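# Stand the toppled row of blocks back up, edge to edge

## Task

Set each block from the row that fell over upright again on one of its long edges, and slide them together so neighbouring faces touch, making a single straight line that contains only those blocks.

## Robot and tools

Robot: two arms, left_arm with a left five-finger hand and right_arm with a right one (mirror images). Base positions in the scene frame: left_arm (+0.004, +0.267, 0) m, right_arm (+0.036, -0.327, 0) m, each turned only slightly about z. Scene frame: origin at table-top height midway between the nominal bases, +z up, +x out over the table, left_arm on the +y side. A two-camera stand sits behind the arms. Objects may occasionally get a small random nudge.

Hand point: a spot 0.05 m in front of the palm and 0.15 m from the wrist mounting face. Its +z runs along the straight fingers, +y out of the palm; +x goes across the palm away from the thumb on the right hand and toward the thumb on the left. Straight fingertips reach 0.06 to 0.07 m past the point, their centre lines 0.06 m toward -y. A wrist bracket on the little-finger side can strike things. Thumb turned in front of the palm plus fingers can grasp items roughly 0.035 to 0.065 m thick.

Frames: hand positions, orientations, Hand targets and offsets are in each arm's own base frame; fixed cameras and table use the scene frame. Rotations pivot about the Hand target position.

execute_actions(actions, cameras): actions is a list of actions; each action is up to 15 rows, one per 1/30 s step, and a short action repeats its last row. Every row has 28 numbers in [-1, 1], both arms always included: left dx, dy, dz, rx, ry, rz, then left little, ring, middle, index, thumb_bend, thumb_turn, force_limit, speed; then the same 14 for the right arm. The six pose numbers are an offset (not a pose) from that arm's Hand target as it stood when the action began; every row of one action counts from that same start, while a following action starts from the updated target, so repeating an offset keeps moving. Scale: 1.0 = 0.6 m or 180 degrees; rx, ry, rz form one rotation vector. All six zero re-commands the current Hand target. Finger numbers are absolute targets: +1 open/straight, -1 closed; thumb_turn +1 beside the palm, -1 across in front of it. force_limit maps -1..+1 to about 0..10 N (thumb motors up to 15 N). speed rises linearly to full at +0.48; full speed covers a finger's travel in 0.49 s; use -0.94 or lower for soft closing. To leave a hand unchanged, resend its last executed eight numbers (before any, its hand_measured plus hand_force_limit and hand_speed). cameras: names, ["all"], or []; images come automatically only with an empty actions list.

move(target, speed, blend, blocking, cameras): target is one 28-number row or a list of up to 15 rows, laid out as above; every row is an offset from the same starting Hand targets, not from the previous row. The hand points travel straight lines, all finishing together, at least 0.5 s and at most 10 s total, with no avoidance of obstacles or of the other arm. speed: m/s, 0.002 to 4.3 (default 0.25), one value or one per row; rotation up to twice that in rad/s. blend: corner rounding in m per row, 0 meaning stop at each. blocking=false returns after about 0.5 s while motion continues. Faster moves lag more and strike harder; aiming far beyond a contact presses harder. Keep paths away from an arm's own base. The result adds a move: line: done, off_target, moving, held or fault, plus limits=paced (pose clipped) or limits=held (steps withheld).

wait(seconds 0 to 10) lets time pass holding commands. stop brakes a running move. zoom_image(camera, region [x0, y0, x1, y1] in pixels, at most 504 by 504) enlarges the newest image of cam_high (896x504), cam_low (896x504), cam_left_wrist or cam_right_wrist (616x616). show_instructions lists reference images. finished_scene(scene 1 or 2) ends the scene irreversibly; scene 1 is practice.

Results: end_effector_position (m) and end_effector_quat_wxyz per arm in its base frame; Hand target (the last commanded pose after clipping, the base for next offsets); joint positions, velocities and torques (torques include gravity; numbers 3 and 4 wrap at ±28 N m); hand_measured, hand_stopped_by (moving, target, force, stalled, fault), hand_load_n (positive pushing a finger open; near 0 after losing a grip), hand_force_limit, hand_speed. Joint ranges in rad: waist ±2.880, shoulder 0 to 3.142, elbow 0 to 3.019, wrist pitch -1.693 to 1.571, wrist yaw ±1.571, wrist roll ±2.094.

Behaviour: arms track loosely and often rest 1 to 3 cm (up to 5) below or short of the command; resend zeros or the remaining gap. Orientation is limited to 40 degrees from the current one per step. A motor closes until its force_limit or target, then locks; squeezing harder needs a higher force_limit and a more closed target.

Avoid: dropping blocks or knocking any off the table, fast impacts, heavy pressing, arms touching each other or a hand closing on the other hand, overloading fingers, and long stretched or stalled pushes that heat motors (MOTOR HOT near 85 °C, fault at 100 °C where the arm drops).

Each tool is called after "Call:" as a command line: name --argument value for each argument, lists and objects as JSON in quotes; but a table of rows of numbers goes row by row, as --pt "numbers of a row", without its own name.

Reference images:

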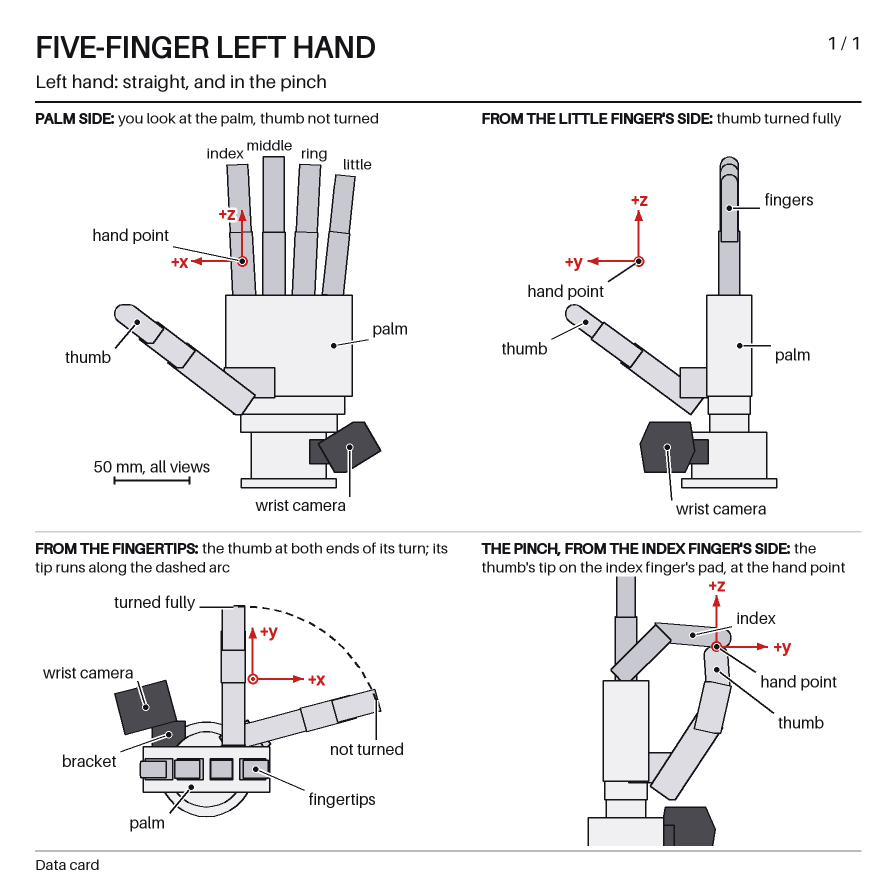

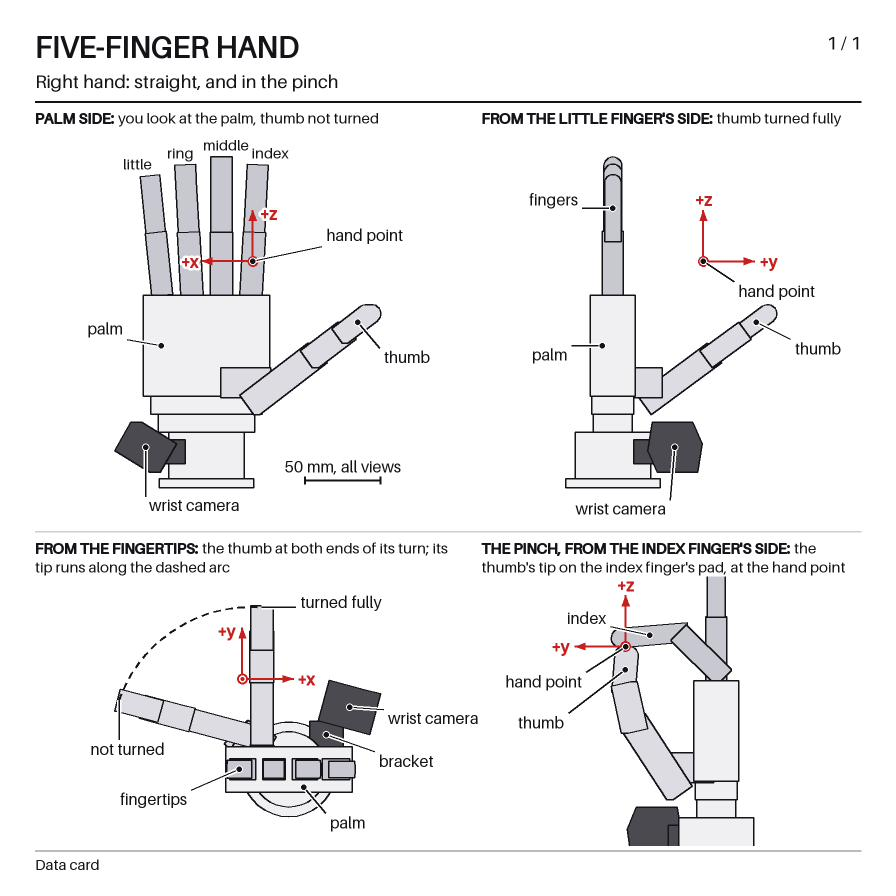

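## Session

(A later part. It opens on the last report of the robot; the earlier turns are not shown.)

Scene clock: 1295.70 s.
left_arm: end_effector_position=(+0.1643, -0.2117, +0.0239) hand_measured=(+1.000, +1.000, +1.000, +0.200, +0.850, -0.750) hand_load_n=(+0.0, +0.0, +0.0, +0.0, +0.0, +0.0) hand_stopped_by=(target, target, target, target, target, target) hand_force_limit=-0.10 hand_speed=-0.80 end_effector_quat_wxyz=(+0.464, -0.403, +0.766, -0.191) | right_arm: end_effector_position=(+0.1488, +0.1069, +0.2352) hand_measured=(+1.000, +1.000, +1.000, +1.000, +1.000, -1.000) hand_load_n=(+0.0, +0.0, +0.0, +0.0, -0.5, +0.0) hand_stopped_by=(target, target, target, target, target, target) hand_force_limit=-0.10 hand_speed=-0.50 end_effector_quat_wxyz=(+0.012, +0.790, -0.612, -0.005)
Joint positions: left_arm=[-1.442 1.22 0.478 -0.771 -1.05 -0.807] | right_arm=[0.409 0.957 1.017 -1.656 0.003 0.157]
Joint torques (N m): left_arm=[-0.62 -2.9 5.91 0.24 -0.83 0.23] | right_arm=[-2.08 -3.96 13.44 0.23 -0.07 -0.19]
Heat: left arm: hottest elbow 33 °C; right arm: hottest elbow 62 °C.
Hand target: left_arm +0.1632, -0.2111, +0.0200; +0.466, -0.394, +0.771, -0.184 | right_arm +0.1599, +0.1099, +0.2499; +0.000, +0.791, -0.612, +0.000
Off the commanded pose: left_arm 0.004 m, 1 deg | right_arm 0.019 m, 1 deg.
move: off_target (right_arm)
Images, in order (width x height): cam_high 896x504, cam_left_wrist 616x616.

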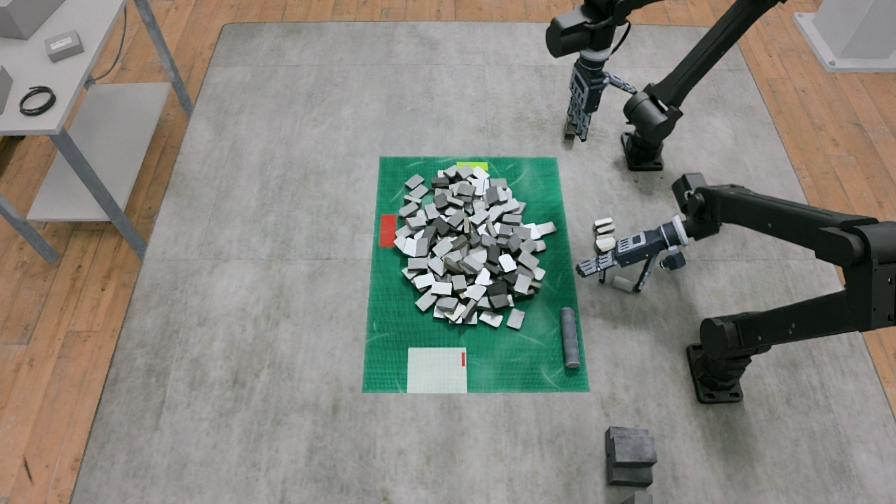

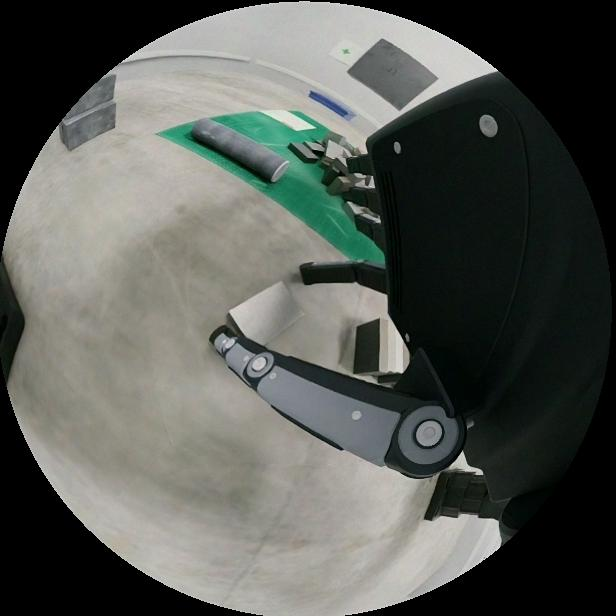

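Call:
move --pt "0 0 -0.003 0 0 0 1 1 1 0.2 0.85 -0.75 -0.1 -0.8 0 0 0 0 0 0 1 1 1 1 1 -1 -0.1 -0.5" --pt "0 0 -0.003 0 0 0 1 1 1 -0.42 0.85 -0.75 -0.05 -0.9 0 0 0 0 0 0 1 1 1 1 1 -1 -0.1 -0.5" --speed 0.03 --cameras '["cam_left_wrist","cam_high"]'

Call:
zoom_image --camera "cam_high" --region '[585, 257, 645, 297]'

Call:
zoom_image --camera "cam_left_wrist" --region '[186, 230, 376, 390]'

Scene clock: 1305.07 s.
left_arm: end_effector_position=(+0.1644, -0.2131, +0.0230) hand_measured=(+1.000, +1.000, +1.000, -0.160, +0.852, -0.750) hand_load_n=(+0.0, +0.0, +0.0, +5.5, +5.0, -1.0) hand_stopped_by=(target, target, target, force, target, target) hand_force_limit=-0.05 hand_speed=-0.90 end_effector_quat_wxyz=(+0.464, -0.403, +0.765, -0.192) | right_arm: end_effector_position=(+0.1488, +0.1069, +0.2352) hand_measured=(+1.000, +1.000, +1.000, +1.000, +1.000, -1.000) hand_load_n=(+0.0, +0.0, +0.0, +0.0, -0.5, +0.0) hand_stopped_by=(target, target, target, target, target, target) hand_force_limit=-0.10 hand_speed=-0.50 end_effector_quat_wxyz=(+0.012, +0.790, -0.612, -0.005)
Joint positions: left_arm=[-1.442 1.224 0.478 -0.762 -1.05 -0.805] | right_arm=[0.409 0.957 1.017 -1.656 0.003 0.157]
Joint torques (N m): left_arm=[-0.62 -2.9 5.68 0.13 -0.82 0.22] | right_arm=[-2.32 -3.66 13.37 -0.2 -0.11 -0.22]
Heat: left arm: hottest elbow 32 °C; right arm: hottest elbow 62 °C.
Hand target: left_arm +0.1632, -0.2111, +0.0182; +0.466, -0.394, +0.771, -0.184 | right_arm +0.1599, +0.1099, +0.2499; +0.000, +0.791, -0.612, +0.000
Off the commanded pose: left_arm 0.005 m, 1 deg | right_arm 0.019 m, 1 deg.
move: off_target (right_arm)
Images, in order (width x height): cam_high 896x504, cam_left_wrist 616x616.

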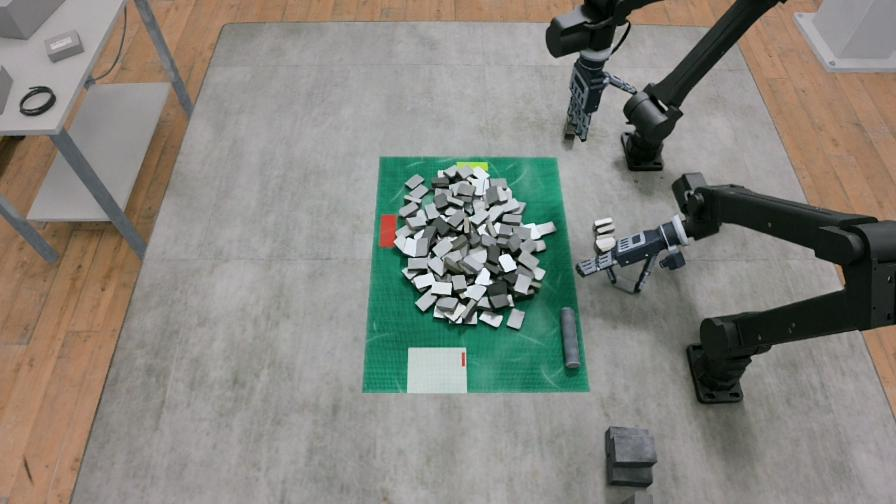

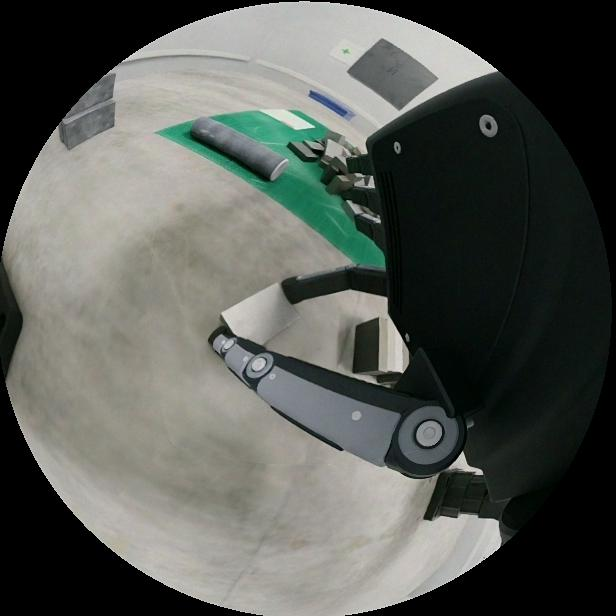

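Scaled by 8.400 from the camera's 896x504 image, which has a finer 1280x720 frame.

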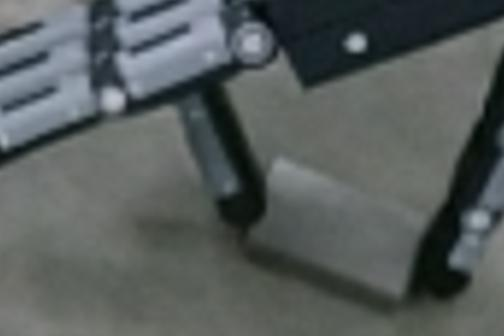

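Scaled by 2.653 from the camera's 616x616 image, which has a finer 880x880 frame.

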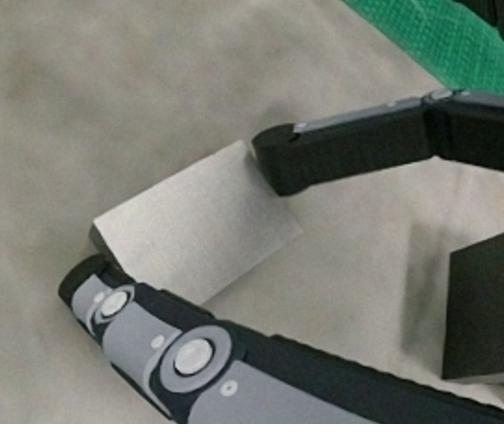

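Call:
move --target '[0,0,0.05,0,0,0,1,1,1,-0.42,0.85,-0.75,-0.05,-0.9,0,0,0,0,0,0,1,1,1,1,1,-1,-0.1,-0.5]' --speed 0.03 --cameras '["cam_left_wrist","cam_high"]'

Call:
zoom_image --camera "cam_high" --region '[585, 257, 645, 297]'

Call:
zoom_image --camera "cam_left_wrist" --region '[186, 230, 376, 390]'

Scene clock: 1312.43 s.
left_arm: end_effector_position=(+0.1622, -0.1966, +0.0357) hand_measured=(+1.000, +1.000, +1.000, -0.160, +0.850, -0.750) hand_load_n=(+0.0, +0.0, +0.0, +0.0, +0.0, +0.0) hand_stopped_by=(target, target, target, force, target, target) hand_force_limit=-0.05 hand_speed=-0.90 end_effector_quat_wxyz=(+0.471, -0.391, +0.772, -0.171) | right_arm: end_effector_position=(+0.1488, +0.1069, +0.2352) hand_measured=(+1.000, +1.000, +1.000, +1.000, +1.000, -1.000) hand_load_n=(+0.0, +0.0, +0.0, +0.0, +0.0, +0.0) hand_stopped_by=(target, target, target, target, target, target) hand_force_limit=-0.10 hand_speed=-0.50 end_effector_quat_wxyz=(+0.012, +0.790, -0.612, -0.005)
Joint positions: left_arm=[-1.442 1.173 0.483 -0.867 -1.049 -0.802] | right_arm=[0.409 0.957 1.017 -1.656 0.003 0.157]
Joint torques (N m): left_arm=[-0.56 -4.6 8.99 -0.72 -0.88 0.21] | right_arm=[-1.79 -4.19 13.11 0.18 -0.11 -0.17]
Heat: left arm: hottest elbow 32 °C; right arm: hottest elbow 62 °C.
Hand target: left_arm +0.1632, -0.2111, +0.0482; +0.466, -0.394, +0.771, -0.184 | right_arm +0.1599, +0.1099, +0.2499; +0.000, +0.791, -0.612, +0.000
Off the commanded pose: left_arm 0.019 m, 2 deg | right_arm 0.019 m, 1 deg.
move: off_target (left_arm, right_arm)
Images, in order (width x height): cam_high 896x504, cam_left_wrist 616x616.

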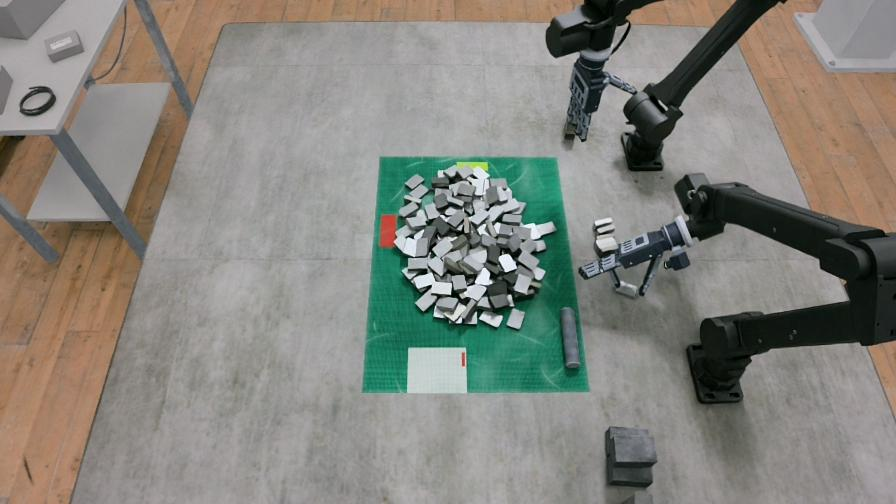

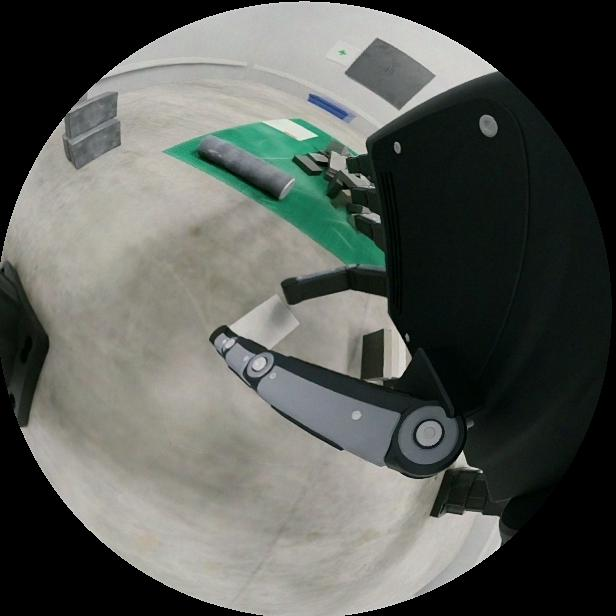

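Scaled by 8.400 from the camera's 896x504 image, which has a finer 1280x720 frame.

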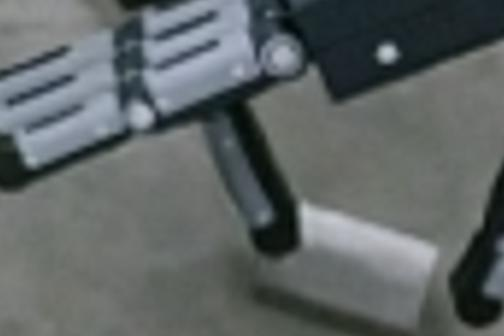

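Scaled by 2.653 from the camera's 616x616 image, which has a finer 880x880 frame.

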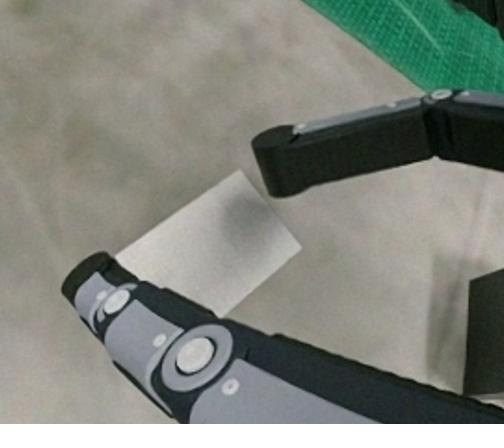

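Call:
move --pt "0 0 0 0 0 0 1 1 1 0.2 0.85 -0.75 -0.1 -0.8 0 0 0 0 0 0 1 1 1 1 1 -1 -0.1 -0.5" --pt "-0.009 -0.009 0 0 0 0 1 1 1 0.2 0.85 -0.75 -0.1 -0.8 0 0 0 0 0 0 1 1 1 1 1 -1 -0.1 -0.5" --speed 0.04 --cameras '["cam_left_wrist","cam_high"]'

Call:
zoom_image --camera "cam_high" --region '[585, 262, 645, 302]'

Call:
zoom_image --camera "cam_left_wrist" --region '[186, 230, 376, 390]'

Scene clock: 1400.87 s.
left_arm: end_effector_position=(+0.1588, -0.2010, +0.0412) hand_measured=(+1.000, +1.000, +1.000, +0.200, +0.850, -0.750) hand_load_n=(+0.0, +0.0, +0.0, +0.0, +0.0, +0.0) hand_stopped_by=(target, target, target, target, target, target) hand_force_limit=-0.10 hand_speed=-0.80 end_effector_quat_wxyz=(+0.470, -0.389, +0.773, -0.173) | right_arm: end_effector_position=(+0.1488, +0.1069, +0.2352) hand_measured=(+1.000, +1.000, +1.000, +1.000, +1.000, -1.000) hand_load_n=(+0.0, +0.0, +0.0, +0.0, +0.0, +0.0) hand_stopped_by=(target, target, target, target, target, target) hand_force_limit=-0.10 hand_speed=-0.50 end_effector_quat_wxyz=(+0.012, +0.790, -0.612, -0.005)
Joint positions: left_arm=[-1.459 1.173 0.501 -0.904 -1.049 -0.824] | right_arm=[0.409 0.957 1.017 -1.656 0.003 0.157]
Joint torques (N m): left_arm=[-1.14 -3.02 9.1 -0.65 -0.89 -0.03] | right_arm=[-1.73 -3.08 13.3 0.2 -0.1 -0.17]
Heat: left arm: hottest elbow 34 °C; right arm: hottest elbow 63 °C.
Hand target: left_arm +0.1578, -0.2166, +0.0482; +0.466, -0.394, +0.771, -0.185 | right_arm +0.1599, +0.1099, +0.2499; +0.000, +0.791, -0.612, +0.000
Off the commanded pose: left_arm 0.017 m, 2 deg | right_arm 0.019 m, 1 deg.
move: off_target (left_arm, right_arm)
Images, in order (width x height): cam_high 896x504, cam_left_wrist 616x616.

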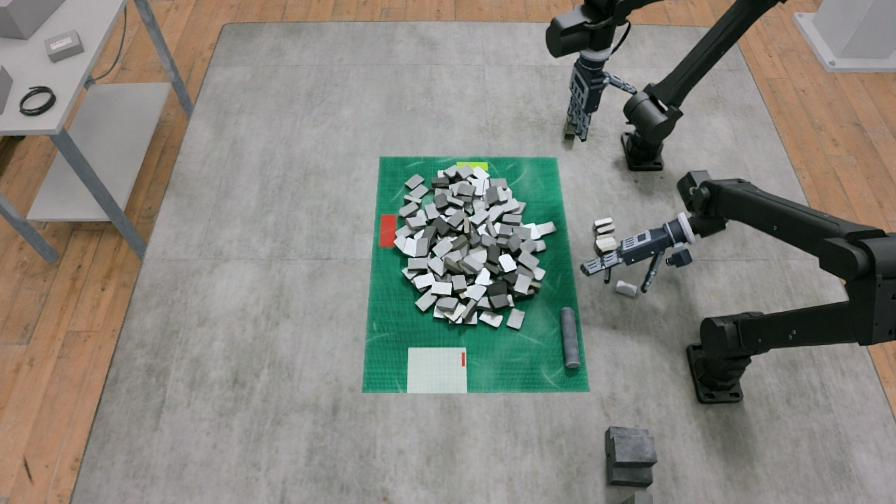

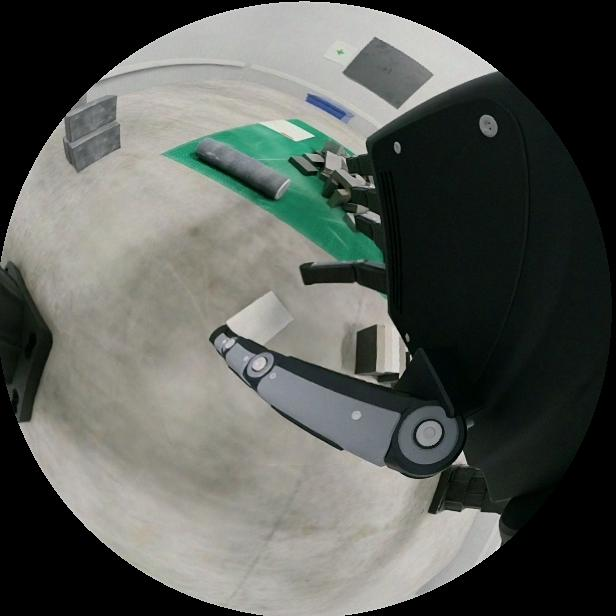

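Scaled by 8.400 from the camera's 896x504 image, which has a finer 1280x720 frame.

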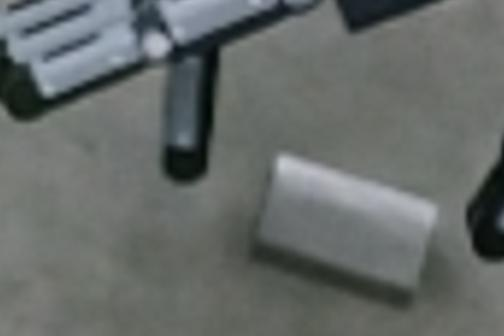

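Scaled by 2.653 from the camera's 616x616 image, which has a finer 880x880 frame.

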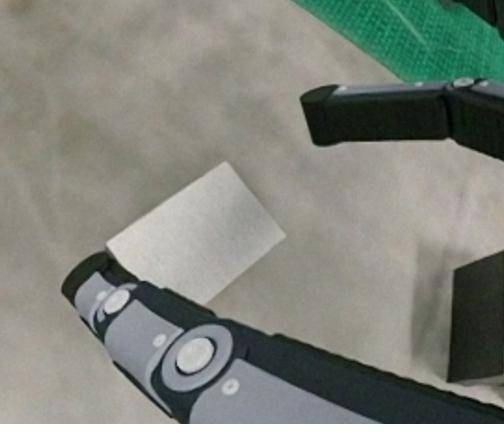

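Call:
move --target '[0,0,-0.031,0,0,0,1,1,1,0.2,0.85,-0.75,-0.1,-0.8,0,0,0,0,0,0,1,1,1,1,1,-1,-0.1,-0.5]' --speed 0.04 --cameras '["cam_left_wrist","cam_high"]'

Call:
zoom_image --camera "cam_high" --region '[585, 262, 645, 302]'

Call:
zoom_image --camera "cam_left_wrist" --region '[186, 230, 376, 390]'

Scene clock: 1409.60 s.
left_arm: end_effector_position=(+0.1595, -0.2102, +0.0315) hand_measured=(+1.000, +1.000, +1.000, +0.200, +0.850, -0.750) hand_load_n=(+0.0, +0.0, -0.5, +0.0, +0.0, +0.0) hand_stopped_by=(target, target, target, target, target, target) hand_force_limit=-0.10 hand_speed=-0.80 end_effector_quat_wxyz=(+0.467, -0.393, +0.771, -0.180) | right_arm: end_effector_position=(+0.1488, +0.1069, +0.2352) hand_measured=(+1.000, +1.000, +1.000, +1.000, +1.000, -1.000) hand_load_n=(+0.0, +0.0, +0.0, +0.0, +0.0, +0.0) hand_stopped_by=(target, target, target, target, target, target) hand_force_limit=-0.10 hand_speed=-0.50 end_effector_quat_wxyz=(+0.012, +0.790, -0.612, -0.005)
Joint positions: left_arm=[-1.461 1.216 0.501 -0.847 -1.049 -0.828] | right_arm=[0.409 0.957 1.017 -1.656 0.003 0.157]
Joint torques (N m): left_arm=[-1.08 -2.96 6.74 -0.05 -0.9 -0.02] | right_arm=[-2.32 -2.9 13.26 0.05 -0.09 -0.12]
Heat: left arm: hottest elbow 34 °C; right arm: hottest elbow 63 °C.
Hand target: left_arm +0.1578, -0.2166, +0.0297; +0.466, -0.394, +0.771, -0.185 | right_arm +0.1599, +0.1099, +0.2499; +0.000, +0.791, -0.612, +0.000
Off the commanded pose: left_arm 0.007 m, 1 deg | right_arm 0.019 m, 1 deg.
move: off_target (right_arm)
Images, in order (width x height): cam_high 896x504, cam_left_wrist 616x616.

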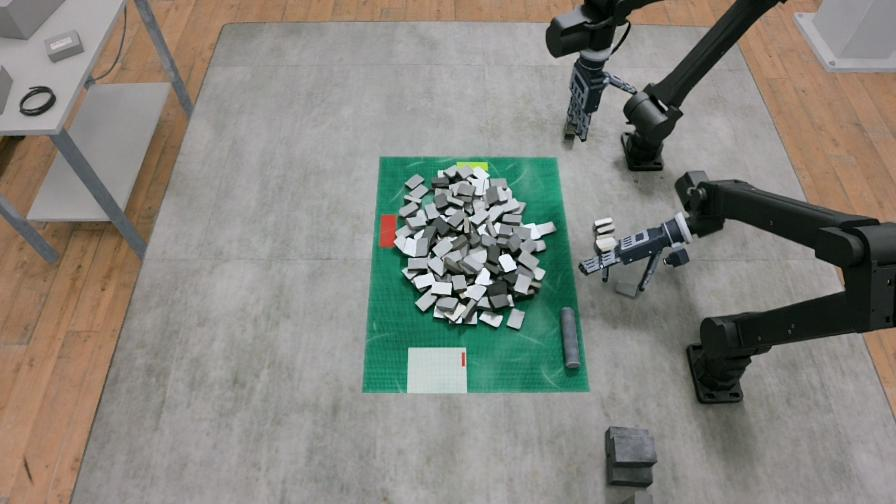

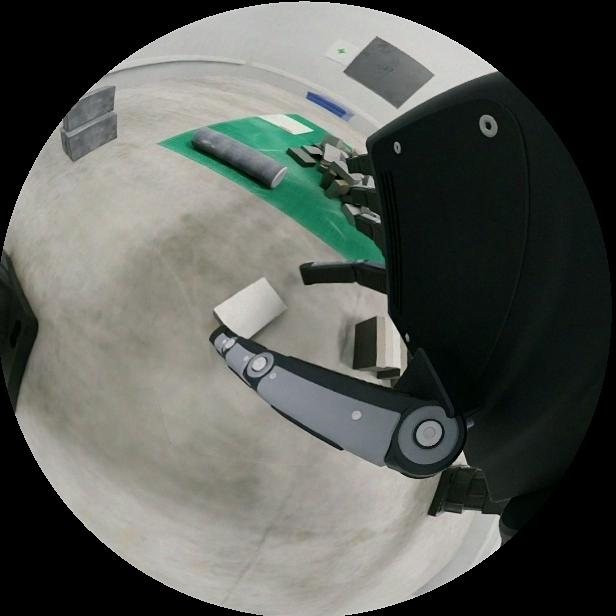

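Scaled by 8.400 from the camera's 896x504 image, which has a finer 1280x720 frame.

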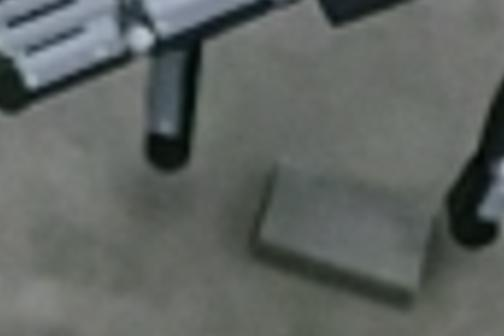

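Scaled by 2.653 from the camera's 616x616 image, which has a finer 880x880 frame.

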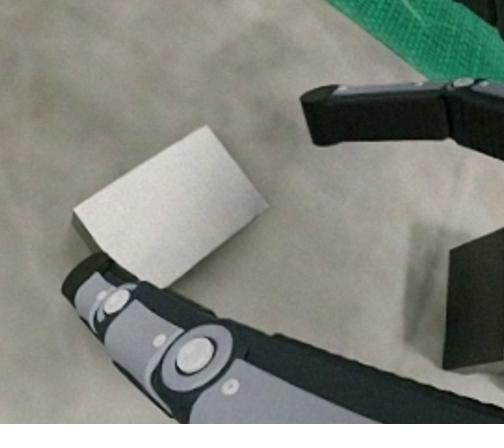

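Call:
move --pt "0 0.026 0 0 0 0 1 1 1 0.2 0.85 -0.75 -0.1 -0.8 0 0 0 0 0 0 1 1 1 1 1 -1 -0.1 -0.5" --pt "0 0.026 -0.0187 0 0 0 1 1 1 0.2 0.85 -0.75 -0.1 -0.8 0 0 0 0 0 0 1 1 1 1 1 -1 -0.1 -0.5" --speed 0.04 --cameras '["cam_left_wrist","cam_high"]'

Call:
zoom_image --camera "cam_high" --region '[585, 262, 645, 302]'

Call:
zoom_image --camera "cam_left_wrist" --region '[186, 230, 376, 390]'

Scene clock: 1421.77 s.
left_arm: end_effector_position=(+0.1585, -0.2006, +0.0228) hand_measured=(+1.000, +1.000, +1.000, +0.200, +0.850, -0.750) hand_load_n=(+0.0, +0.0, +0.0, -0.5, +0.0, +0.0) hand_stopped_by=(target, target, target, target, target, target) hand_force_limit=-0.10 hand_speed=-0.80 end_effector_quat_wxyz=(+0.465, -0.397, +0.769, -0.187) | right_arm: end_effector_position=(+0.1488, +0.1069, +0.2352) hand_measured=(+1.000, +1.000, +1.000, +1.000, +1.000, -1.000) hand_load_n=(+0.0, +0.0, +0.0, +0.0, +0.0, +0.0) hand_stopped_by=(target, target, target, target, target, target) hand_force_limit=-0.10 hand_speed=-0.50 end_effector_quat_wxyz=(+0.012, +0.790, -0.612, -0.005)
Joint positions: left_arm=[-1.461 1.196 0.457 -0.804 -1.049 -0.828] | right_arm=[0.409 0.957 1.017 -1.656 0.003 0.157]
Joint torques (N m): left_arm=[-0.56 -2.37 5.83 0.18 -0.88 0.1] | right_arm=[-1.85 -3.84 13.35 0.13 -0.06 -0.16]
Heat: left arm: hottest elbow 34 °C; right arm: hottest elbow 63 °C.
Hand target: left_arm +0.1578, -0.2010, +0.0184; +0.465, -0.394, +0.771, -0.185 | right_arm +0.1599, +0.1099, +0.2499; +0.000, +0.791, -0.612, +0.000
Off the commanded pose: left_arm 0.004 m, 0 deg | right_arm 0.019 m, 1 deg.
move: off_target (right_arm)
Images, in order (width x height): cam_high 896x504, cam_left_wrist 616x616.

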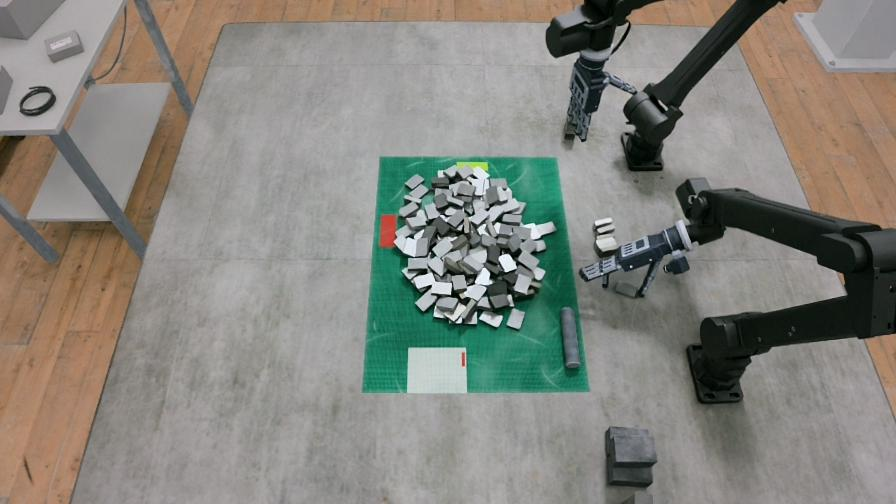

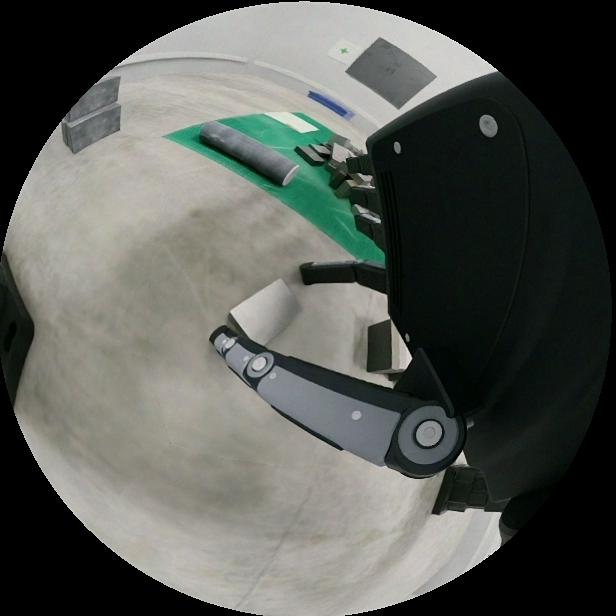

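Scaled by 8.400 from the camera's 896x504 image, which has a finer 1280x720 frame.

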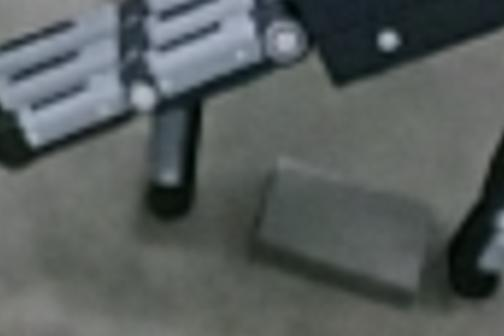

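Scaled by 2.653 from the camera's 616x616 image, which has a finer 880x880 frame.

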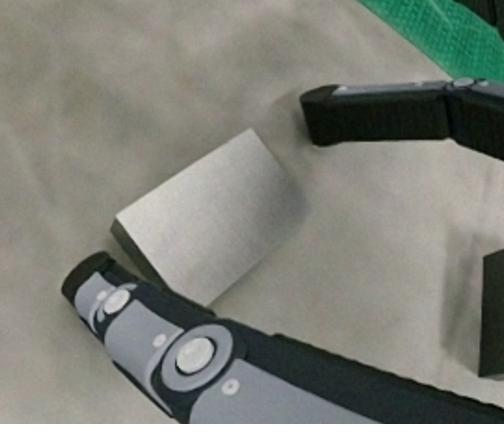

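Call:
move --pt "0 0 0 0 0 0 1 1 1 -0.42 0.85 -0.75 0.2 -0.9 0 0 0 0 0 0 1 1 1 1 1 -1 -0.1 -0.5" --speed 0.03 --cameras '["cam_left_wrist","cam_high"]'

Call:
zoom_image --camera "cam_high" --region '[585, 262, 645, 302]'

Call:
zoom_image --camera "cam_left_wrist" --region '[186, 230, 376, 390]'

Scene clock: 1446.37 s.
left_arm: end_effector_position=(+0.1588, -0.2016, +0.0226) hand_measured=(+1.000, +1.000, +1.000, -0.170, +0.852, -0.750) hand_load_n=(+0.5, +0.0, +0.0, +7.0, +6.5, -1.0) hand_stopped_by=(target, target, target, force, target, target) hand_force_limit=0.20 hand_speed=-0.90 end_effector_quat_wxyz=(+0.465, -0.398, +0.768, -0.189) | right_arm: end_effector_position=(+0.1488, +0.1069, +0.2352) hand_measured=(+1.000, +1.000, +1.000, +1.000, +1.000, -1.000) hand_load_n=(+0.0, +0.0, +0.0, +0.0, +0.0, +0.0) hand_stopped_by=(target, target, target, target, target, target) hand_force_limit=-0.10 hand_speed=-0.50 end_effector_quat_wxyz=(+0.012, +0.790, -0.612, -0.005)
Joint positions: left_arm=[-1.461 1.197 0.457 -0.799 -1.051 -0.828] | right_arm=[0.409 0.957 1.017 -1.656 0.003 0.157]
Joint torques (N m): left_arm=[-0.56 -2.61 5.81 0.06 -0.83 0.11] | right_arm=[-1.79 -3.49 13.2 0.06 -0.08 -0.19]
Heat: left arm: hottest elbow 33 °C; right arm: hottest elbow 63 °C.
Hand target: left_arm +0.1579, -0.2011, +0.0185; +0.465, -0.394, +0.770, -0.185 | right_arm +0.1599, +0.1099, +0.2499; +0.000, +0.791, -0.612, +0.000
Off the commanded pose: left_arm 0.004 m, 1 deg | right_arm 0.019 m, 1 deg.
move: off_target (right_arm)
Images, in order (width x height): cam_high 896x504, cam_left_wrist 616x616.

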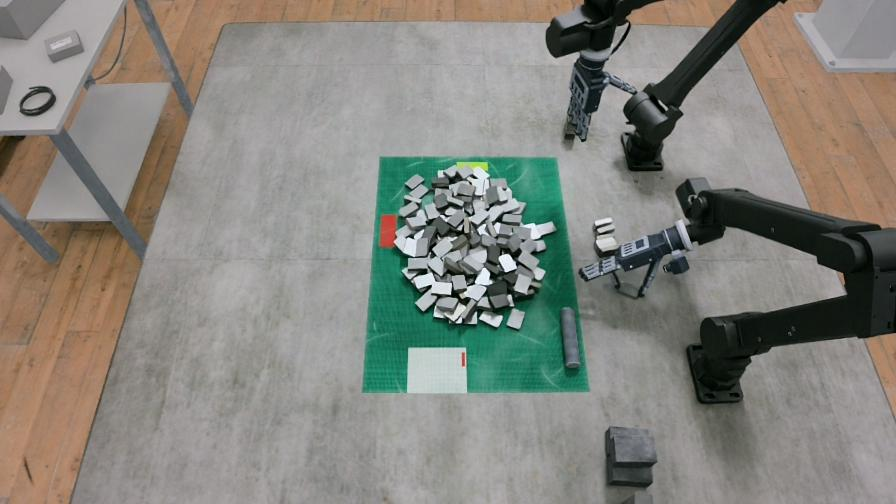

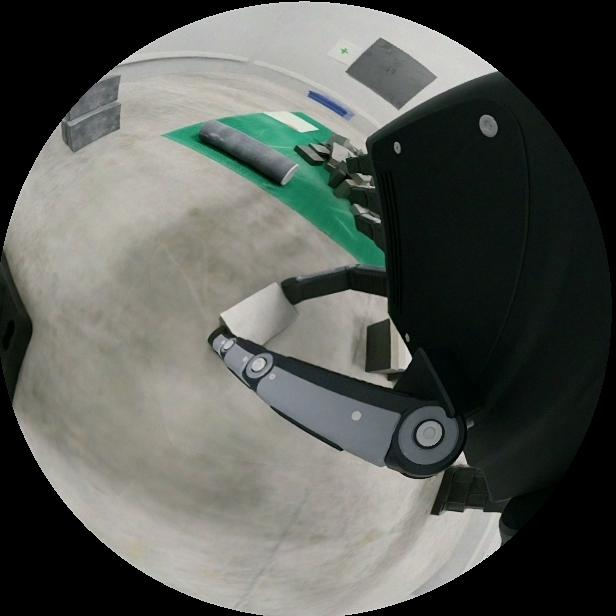

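Scaled by 8.400 from the camera's 896x504 image, which has a finer 1280x720 frame.

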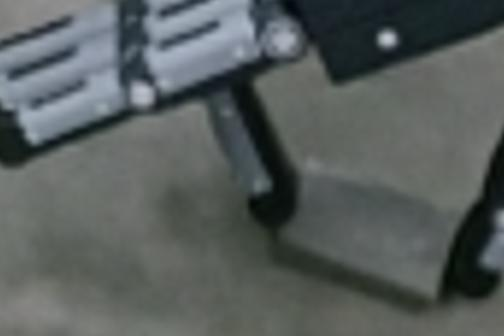

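Scaled by 2.653 from the camera's 616x616 image, which has a finer 880x880 frame.

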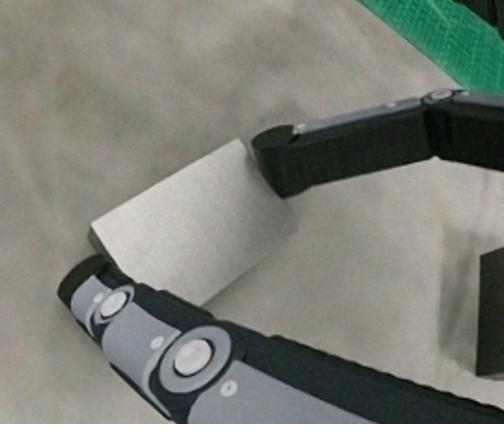

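Call:
move --target '[0, -0.0257, 0.0317, -0.0286, -0.004, 0, 1, 1, 1, -0.42, 0.85, -0.75, 0.2, -0.9, 0, 0, 0, 0, 0, 0, 1, 1, 1, 1, 1, -1, -0.1, -0.5]' --speed 0.04 --cameras '["cam_high", "cam_left_wrist"]'

Scene clock: 1472.63 s.
left_arm: end_effector_position=(+0.1592, -0.2056, +0.0300) hand_measured=(+1.000, +1.000, +1.000, -0.170, +0.852, -0.750) hand_load_n=(+0.0, +0.0, +0.0, +7.0, +6.5, +0.0) hand_stopped_by=(target, target, target, force, target, target) hand_force_limit=0.20 hand_speed=-0.90 end_effector_quat_wxyz=(+0.459, -0.407, +0.763, -0.204) | right_arm: end_effector_position=(+0.1488, +0.1069, +0.2352) hand_measured=(+1.000, +1.000, +1.000, +1.000, +1.000, -1.000) hand_load_n=(+0.0, +0.0, +0.0, +0.0, +0.0, +0.0) hand_stopped_by=(target, target, target, target, target, target) hand_force_limit=-0.10 hand_speed=-0.50 end_effector_quat_wxyz=(+0.012, +0.790, -0.612, -0.005)
Joint positions: left_arm=[-1.461 1.16 0.457 -0.799 -1.051 -0.83] | right_arm=[0.409 0.957 1.017 -1.656 0.003 0.157]
Joint torques (N m): left_arm=[-1.03 -4.48 7.47 -0.24 -0.97 -0.02] | right_arm=[-2.73 -3.55 13.19 0.13 -0.15 -0.2]
Heat: left arm: hottest elbow 33 °C; right arm: hottest elbow 63 °C.
Hand target: left_arm +0.1579, -0.2165, +0.0375; +0.452, -0.414, +0.759, -0.221 | right_arm +0.1599, +0.1099, +0.2499; +0.000, +0.791, -0.612, +0.000
Off the commanded pose: left_arm 0.013 m, 2 deg | right_arm 0.019 m, 1 deg.
move: off_target (left_arm, right_arm)
Images, in order (width x height): cam_high 896x504, cam_left_wrist 616x616.

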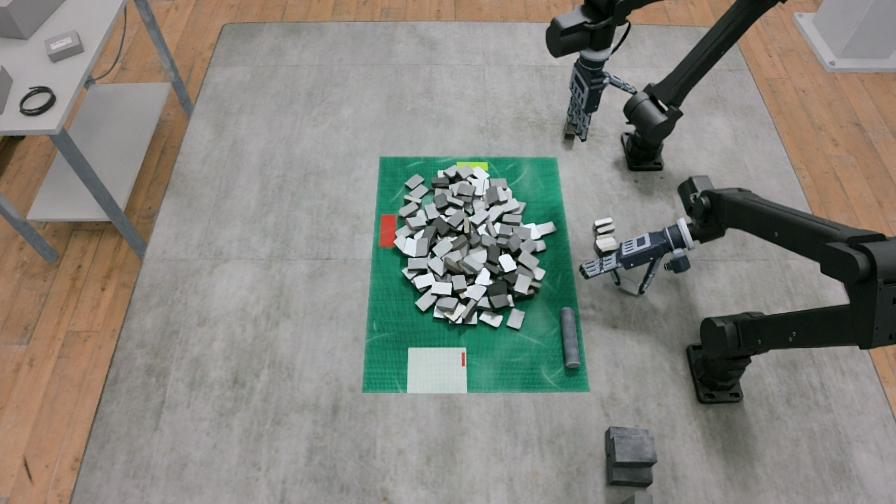

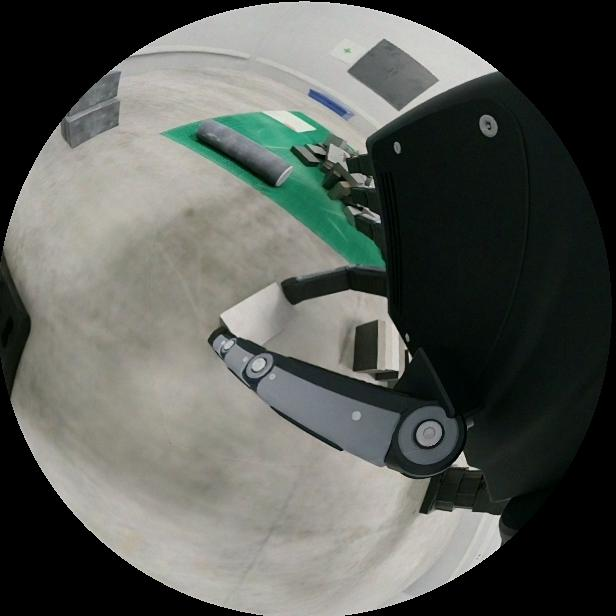

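Call:
zoom_image --camera "cam_left_wrist" --region '[186, 230, 376, 390]'

Call:
zoom_image --camera "cam_high" --region '[575, 220, 665, 310]'

Scaled by 2.653 from the camera's 616x616 image, which has a finer 880x880 frame.

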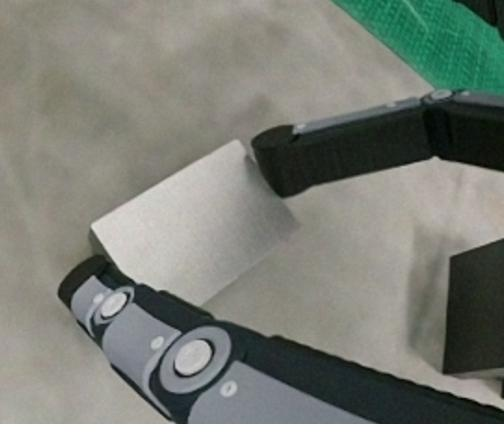

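Scaled by 5.600 from the camera's 896x504 image, which has a finer 1280x720 frame.

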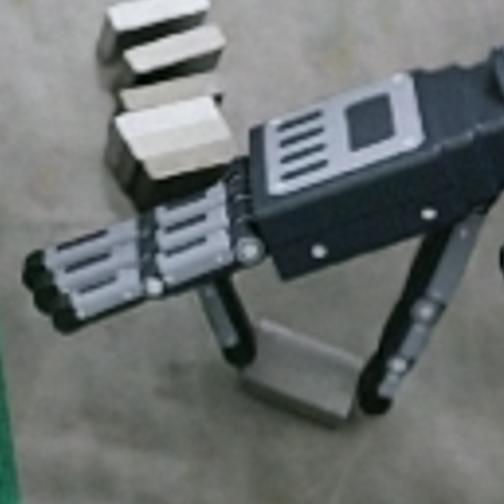

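Call:
move --target '[0, -0.008, 0.04, 0, 0, 0, 1, 1, 1, -0.42, 0.85, -0.75, 0.2, -0.9, 0, 0, 0, 0, 0, 0, 1, 1, 1, 1, 1, -1, -0.1, -0.5]' --speed 0.04 --cameras '["cam_high", "cam_left_wrist"]'

Call:
zoom_image --camera "cam_left_wrist" --region '[186, 230, 376, 390]'

Call:
zoom_image --camera "cam_high" --region '[575, 220, 665, 310]'

Scene clock: 1483.93 s.
left_arm: end_effector_position=(+0.1585, -0.2026, +0.0467) hand_measured=(+1.000, +1.000, +1.000, -0.170, +0.852, -0.750) hand_load_n=(+0.0, +0.0, +0.0, +7.0, +6.5, +0.0) hand_stopped_by=(target, target, target, force, target, target) hand_force_limit=0.20 hand_speed=-0.90 end_effector_quat_wxyz=(+0.461, -0.404, +0.765, -0.199) | right_arm: end_effector_position=(+0.1488, +0.1069, +0.2352) hand_measured=(+1.000, +1.000, +1.000, +1.000, +1.000, -1.000) hand_load_n=(+0.0, +0.0, +0.0, +0.0, +0.0, +0.0) hand_stopped_by=(target, target, target, target, target, target) hand_force_limit=-0.10 hand_speed=-0.50 end_effector_quat_wxyz=(+0.012, +0.790, -0.612, -0.005)
Joint positions: left_arm=[-1.462 1.116 0.483 -0.885 -1.051 -0.833] | right_arm=[0.409 0.957 1.017 -1.656 0.003 0.157]
Joint torques (N m): left_arm=[-1.14 -4.25 9.68 -0.58 -0.98 -0.03] | right_arm=[-1.26 -3.02 13.19 0.1 -0.11 -0.24]
Heat: left arm: hottest elbow 33 °C; right arm: hottest elbow 63 °C.
Hand target: left_arm +0.1578, -0.2212, +0.0614; +0.452, -0.414, +0.759, -0.221 | right_arm +0.1599, +0.1099, +0.2499; +0.000, +0.791, -0.612, +0.000
Off the commanded pose: left_arm 0.024 m, 3 deg | right_arm 0.019 m, 1 deg.
move: off_target (left_arm, right_arm)
Images, in order (width x height): cam_high 896x504, cam_left_wrist 616x616.

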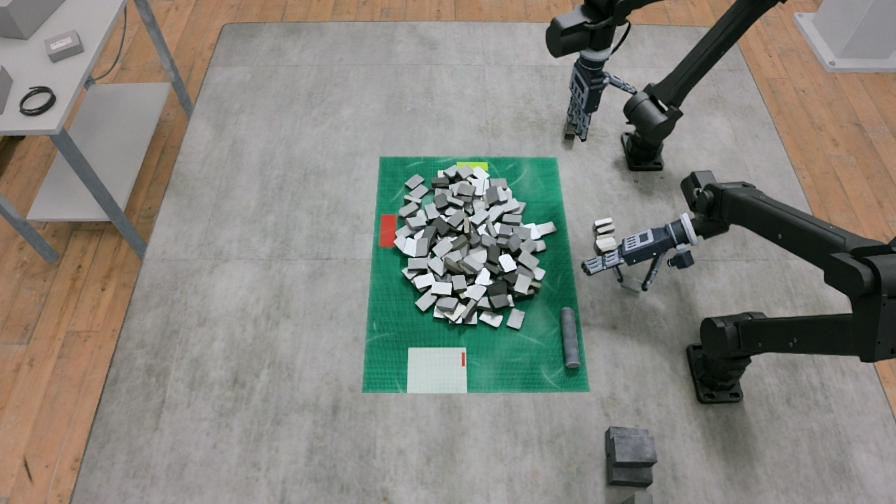

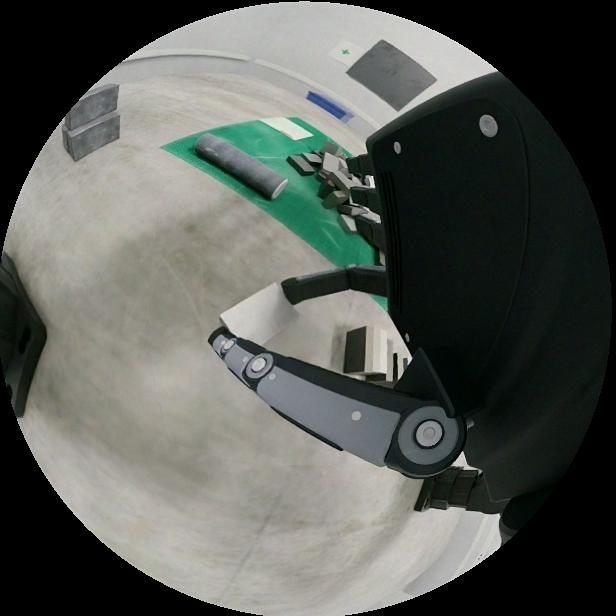

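Scaled by 2.653 from the camera's 616x616 image, which has a finer 880x880 frame.

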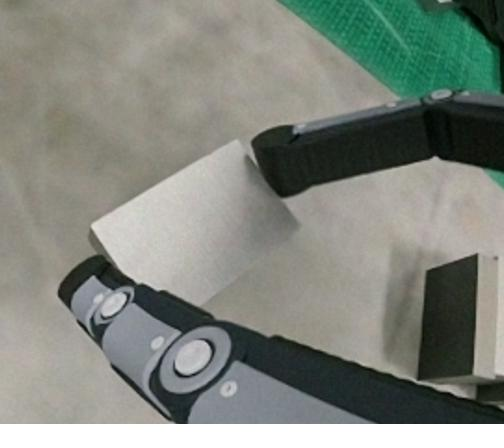

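Scaled by 5.600 from the camera's 896x504 image, which has a finer 1280x720 frame.

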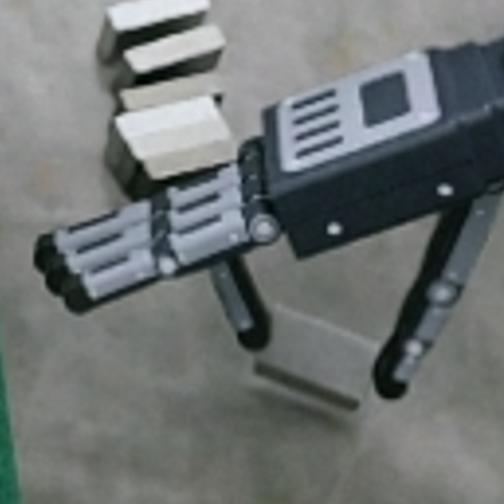

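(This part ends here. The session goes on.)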